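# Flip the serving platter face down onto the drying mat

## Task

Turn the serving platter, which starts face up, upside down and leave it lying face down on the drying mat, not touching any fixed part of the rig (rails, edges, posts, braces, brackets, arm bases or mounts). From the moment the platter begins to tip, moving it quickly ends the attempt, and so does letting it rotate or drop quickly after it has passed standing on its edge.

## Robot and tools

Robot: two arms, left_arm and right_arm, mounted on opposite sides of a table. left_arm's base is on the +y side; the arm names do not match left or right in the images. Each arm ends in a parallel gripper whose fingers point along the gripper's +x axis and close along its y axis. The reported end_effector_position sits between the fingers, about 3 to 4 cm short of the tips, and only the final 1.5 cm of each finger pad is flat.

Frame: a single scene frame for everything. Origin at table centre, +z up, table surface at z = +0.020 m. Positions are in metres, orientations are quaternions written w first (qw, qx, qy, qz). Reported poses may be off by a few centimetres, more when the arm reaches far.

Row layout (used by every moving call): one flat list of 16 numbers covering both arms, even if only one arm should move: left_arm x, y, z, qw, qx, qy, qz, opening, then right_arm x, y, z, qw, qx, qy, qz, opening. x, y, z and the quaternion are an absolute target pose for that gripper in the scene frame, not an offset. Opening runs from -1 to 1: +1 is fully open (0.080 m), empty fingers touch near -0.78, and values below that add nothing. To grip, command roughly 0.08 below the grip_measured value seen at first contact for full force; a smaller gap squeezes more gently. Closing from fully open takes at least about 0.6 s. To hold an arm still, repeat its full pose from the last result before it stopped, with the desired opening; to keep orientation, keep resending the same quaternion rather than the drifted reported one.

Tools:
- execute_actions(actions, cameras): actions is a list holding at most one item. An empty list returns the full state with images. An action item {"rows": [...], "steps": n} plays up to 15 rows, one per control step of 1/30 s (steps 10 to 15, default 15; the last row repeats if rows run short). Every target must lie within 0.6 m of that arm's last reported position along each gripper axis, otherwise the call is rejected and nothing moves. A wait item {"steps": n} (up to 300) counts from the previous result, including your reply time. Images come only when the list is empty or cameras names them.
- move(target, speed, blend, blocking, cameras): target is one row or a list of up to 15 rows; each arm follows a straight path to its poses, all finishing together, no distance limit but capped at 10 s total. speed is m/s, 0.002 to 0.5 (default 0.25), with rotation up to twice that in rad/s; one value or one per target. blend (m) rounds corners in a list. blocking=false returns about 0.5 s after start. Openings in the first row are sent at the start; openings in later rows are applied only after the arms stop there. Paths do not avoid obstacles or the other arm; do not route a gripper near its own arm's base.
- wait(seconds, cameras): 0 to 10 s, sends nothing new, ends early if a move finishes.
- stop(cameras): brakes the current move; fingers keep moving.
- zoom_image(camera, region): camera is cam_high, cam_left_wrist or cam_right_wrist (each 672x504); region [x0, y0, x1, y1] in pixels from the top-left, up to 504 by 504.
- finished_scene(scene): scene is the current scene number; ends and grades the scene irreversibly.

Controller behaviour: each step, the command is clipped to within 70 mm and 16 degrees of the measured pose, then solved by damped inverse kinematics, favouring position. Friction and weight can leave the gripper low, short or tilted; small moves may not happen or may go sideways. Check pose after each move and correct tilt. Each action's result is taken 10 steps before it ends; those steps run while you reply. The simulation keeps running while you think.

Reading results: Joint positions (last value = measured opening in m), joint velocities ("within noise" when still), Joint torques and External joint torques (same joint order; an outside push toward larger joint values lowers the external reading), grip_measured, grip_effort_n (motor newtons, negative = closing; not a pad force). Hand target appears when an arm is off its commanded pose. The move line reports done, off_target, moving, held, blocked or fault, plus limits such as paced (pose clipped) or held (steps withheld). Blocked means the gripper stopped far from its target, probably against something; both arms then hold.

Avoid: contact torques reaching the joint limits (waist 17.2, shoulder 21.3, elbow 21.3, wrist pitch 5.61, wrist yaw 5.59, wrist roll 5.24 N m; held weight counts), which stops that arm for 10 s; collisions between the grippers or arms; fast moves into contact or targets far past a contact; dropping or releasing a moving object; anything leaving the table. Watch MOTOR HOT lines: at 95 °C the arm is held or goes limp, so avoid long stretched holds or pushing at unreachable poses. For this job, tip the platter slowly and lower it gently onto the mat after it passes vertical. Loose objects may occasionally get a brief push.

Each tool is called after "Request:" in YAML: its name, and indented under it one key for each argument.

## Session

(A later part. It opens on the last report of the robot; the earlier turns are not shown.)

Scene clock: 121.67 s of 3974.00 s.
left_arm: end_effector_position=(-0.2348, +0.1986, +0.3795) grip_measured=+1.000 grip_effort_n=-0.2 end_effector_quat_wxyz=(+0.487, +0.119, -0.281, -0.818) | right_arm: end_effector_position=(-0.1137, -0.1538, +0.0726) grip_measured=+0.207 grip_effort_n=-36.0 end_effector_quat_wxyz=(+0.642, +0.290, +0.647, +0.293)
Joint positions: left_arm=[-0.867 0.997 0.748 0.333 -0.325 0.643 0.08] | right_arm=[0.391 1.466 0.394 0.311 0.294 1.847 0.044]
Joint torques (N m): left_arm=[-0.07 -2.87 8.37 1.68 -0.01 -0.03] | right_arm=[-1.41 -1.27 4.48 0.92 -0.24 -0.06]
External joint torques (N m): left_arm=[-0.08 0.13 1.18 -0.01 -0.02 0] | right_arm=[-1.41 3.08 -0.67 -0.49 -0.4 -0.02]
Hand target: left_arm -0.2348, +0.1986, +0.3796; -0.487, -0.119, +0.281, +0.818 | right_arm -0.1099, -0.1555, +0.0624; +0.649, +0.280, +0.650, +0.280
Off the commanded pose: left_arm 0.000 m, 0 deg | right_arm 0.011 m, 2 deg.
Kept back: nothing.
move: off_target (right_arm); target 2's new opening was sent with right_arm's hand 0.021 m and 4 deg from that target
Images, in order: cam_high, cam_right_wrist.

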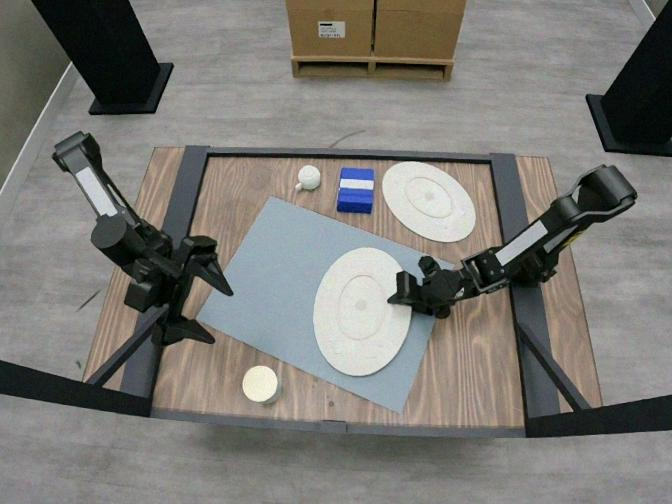

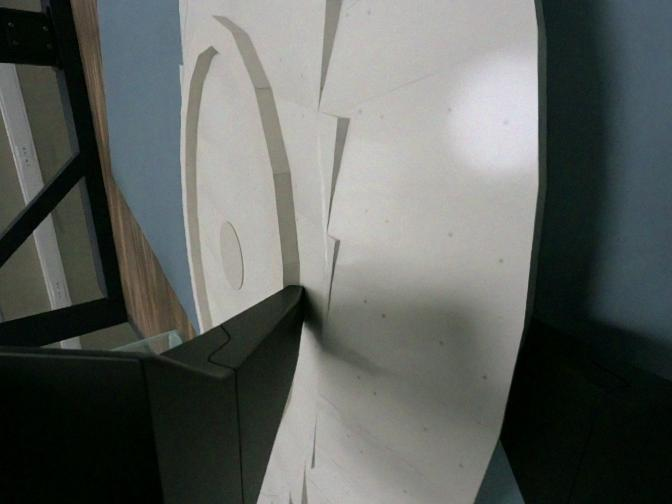

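Request:
move:
  target:
    - [-0.2348,0.1986,0.3795,0.487,0.119,-0.281,-0.818,1,-0.11,-0.158,0.068,0.65,0.28,0.65,0.28,0.5]
    - [-0.2348,0.1986,0.3795,0.487,0.119,-0.281,-0.818,1,-0.11,-0.19,0.066,0.65,0.28,0.65,0.28,0.5]
  speed: 0.03
  cameras: ["cam_high","cam_right_wrist"]

Request:
zoom_image:
  camera: "cam_high"
  region: [250, 200, 460, 380]

Scene clock: 124.27 s of 3974.00 s.
left_arm: end_effector_position=(-0.2348, +0.1986, +0.3795) grip_measured=+1.000 grip_effort_n=-0.2 end_effector_quat_wxyz=(+0.487, +0.119, -0.281, -0.818) | right_arm: end_effector_position=(-0.1120, -0.1848, +0.0701) grip_measured=+0.496 grip_effort_n=16.0 end_effector_quat_wxyz=(+0.645, +0.284, +0.650, +0.283)
Joint positions: left_arm=[-0.867 0.997 0.748 0.333 -0.325 0.643 0.08] | right_arm=[0.445 1.339 0.31 0.231 0.327 1.898 0.057]
Joint torques (N m): left_arm=[-0.08 -2.87 8.37 1.68 -0.01 -0.03] | right_arm=[0.3 -4.98 2.69 0.78 0.34 0.06]
External joint torques (N m): left_arm=[-0.07 -0.02 1.28 0.03 -0.03 0] | right_arm=[0.29 -1.44 -2.65 -0.6 0.16 0.1]
Motor temperatures (°C): left_arm=[30 33 37 33 25 31] | right_arm=[28 36 33 33 31 27]
Hand target: left_arm -0.2348, +0.1986, +0.3796; -0.487, -0.119, +0.281, +0.818 | right_arm -0.1100, -0.1899, +0.0660; +0.649, +0.280, +0.649, +0.280
Off the commanded pose: left_arm 0.000 m, 0 deg | right_arm 0.007 m, 1 deg.
Kept back: nothing.
move: done
Images, in order: cam_high, cam_right_wrist.

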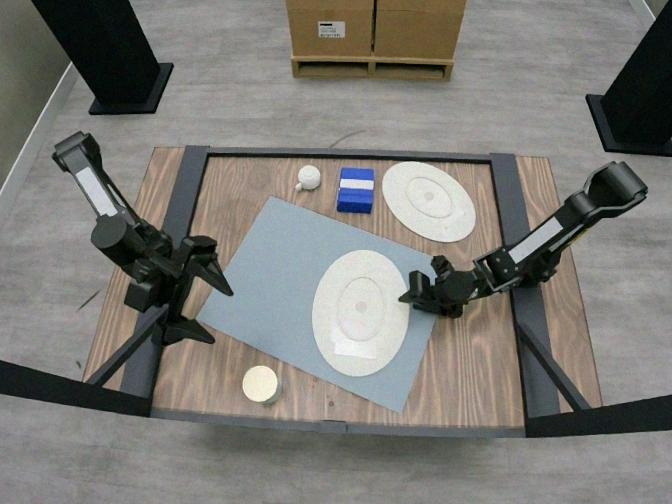

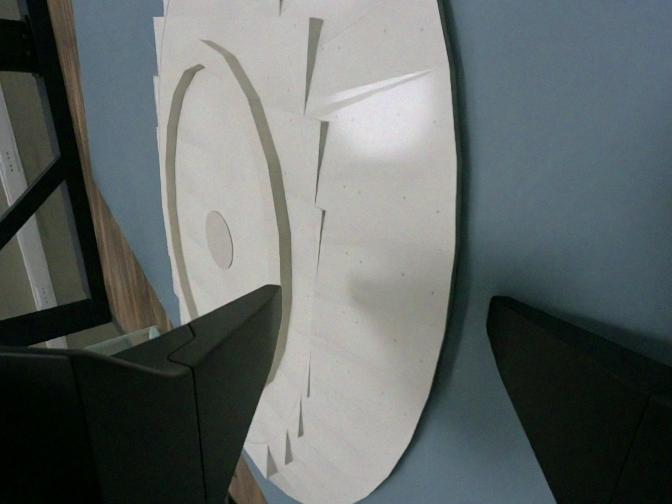

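Scaled by 2.400 from the camera's 672x504 image, which has a finer 960x720 frame.

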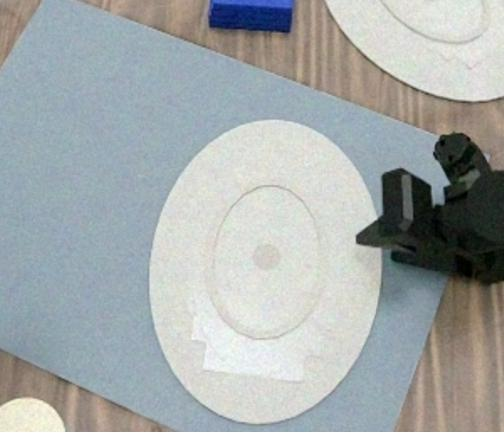

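Request:
move:
  target: [-0.2348,0.1986,0.3795,0.487,0.119,-0.281,-0.818,1,-0.11,-0.24,0.17,0.65,0.28,0.65,0.28,0.5]
  speed: 0.12
  cameras: ["cam_high"]

Request:
zoom_image:
  camera: "cam_high"
  region: [250, 200, 460, 420]

Scene clock: 126.00 s of 3974.00 s.
left_arm: end_effector_position=(-0.2348, +0.1986, +0.3795) grip_measured=+1.000 grip_effort_n=-0.2 end_effector_quat_wxyz=(+0.487, +0.119, -0.281, -0.818) | right_arm: end_effector_position=(-0.1092, -0.2412, +0.1643) grip_measured=+0.496 grip_effort_n=16.0 end_effector_quat_wxyz=(+0.653, +0.273, +0.650, +0.277)
Joint positions: left_arm=[-0.867 0.997 0.748 0.333 -0.325 0.643 0.08] | right_arm=[0.609 0.835 0.527 -0.57 0.435 2.03 0.057]
Joint torques (N m): left_arm=[-0.06 -2.87 8.38 1.68 -0.01 -0.03] | right_arm=[0.24 -2.64 6.98 0.83 0.5 0.1]
External joint torques (N m): left_arm=[-0.05 0.05 1.23 0.01 -0.03 0] | right_arm=[0.22 -1.13 0.19 -0.44 0.26 0.14]
Hand target: left_arm -0.2348, +0.1986, +0.3796; -0.487, -0.119, +0.281, +0.818 | right_arm -0.1100, -0.2400, +0.1700; +0.649, +0.280, +0.650, +0.280
Off the commanded pose: left_arm 0.000 m, 0 deg | right_arm 0.006 m, 1 deg.
Kept back: nothing.
move: done
Images, in order: cam_high.

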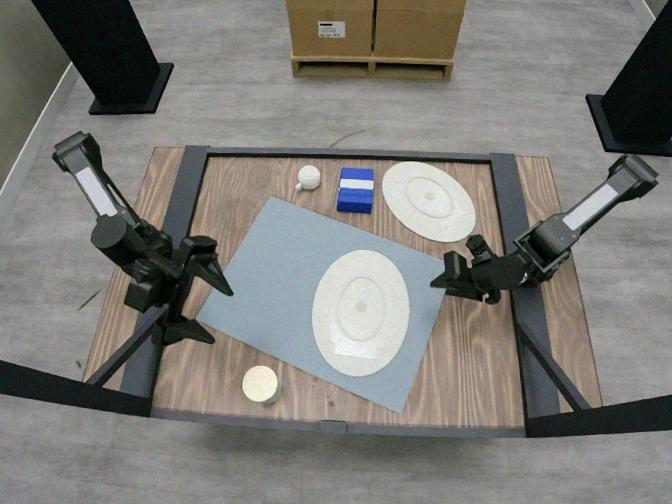

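Scaled by 2.291 from the camera's 672x504 image, which has a finer 960x720 frame.

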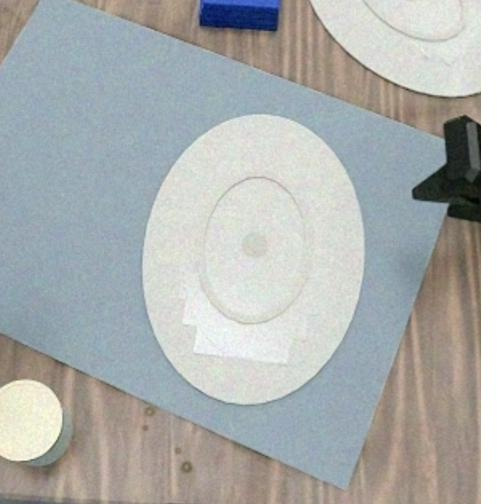

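Done.

Request:
finished_scene:
  scene: 1

The scene is finished: the task was done.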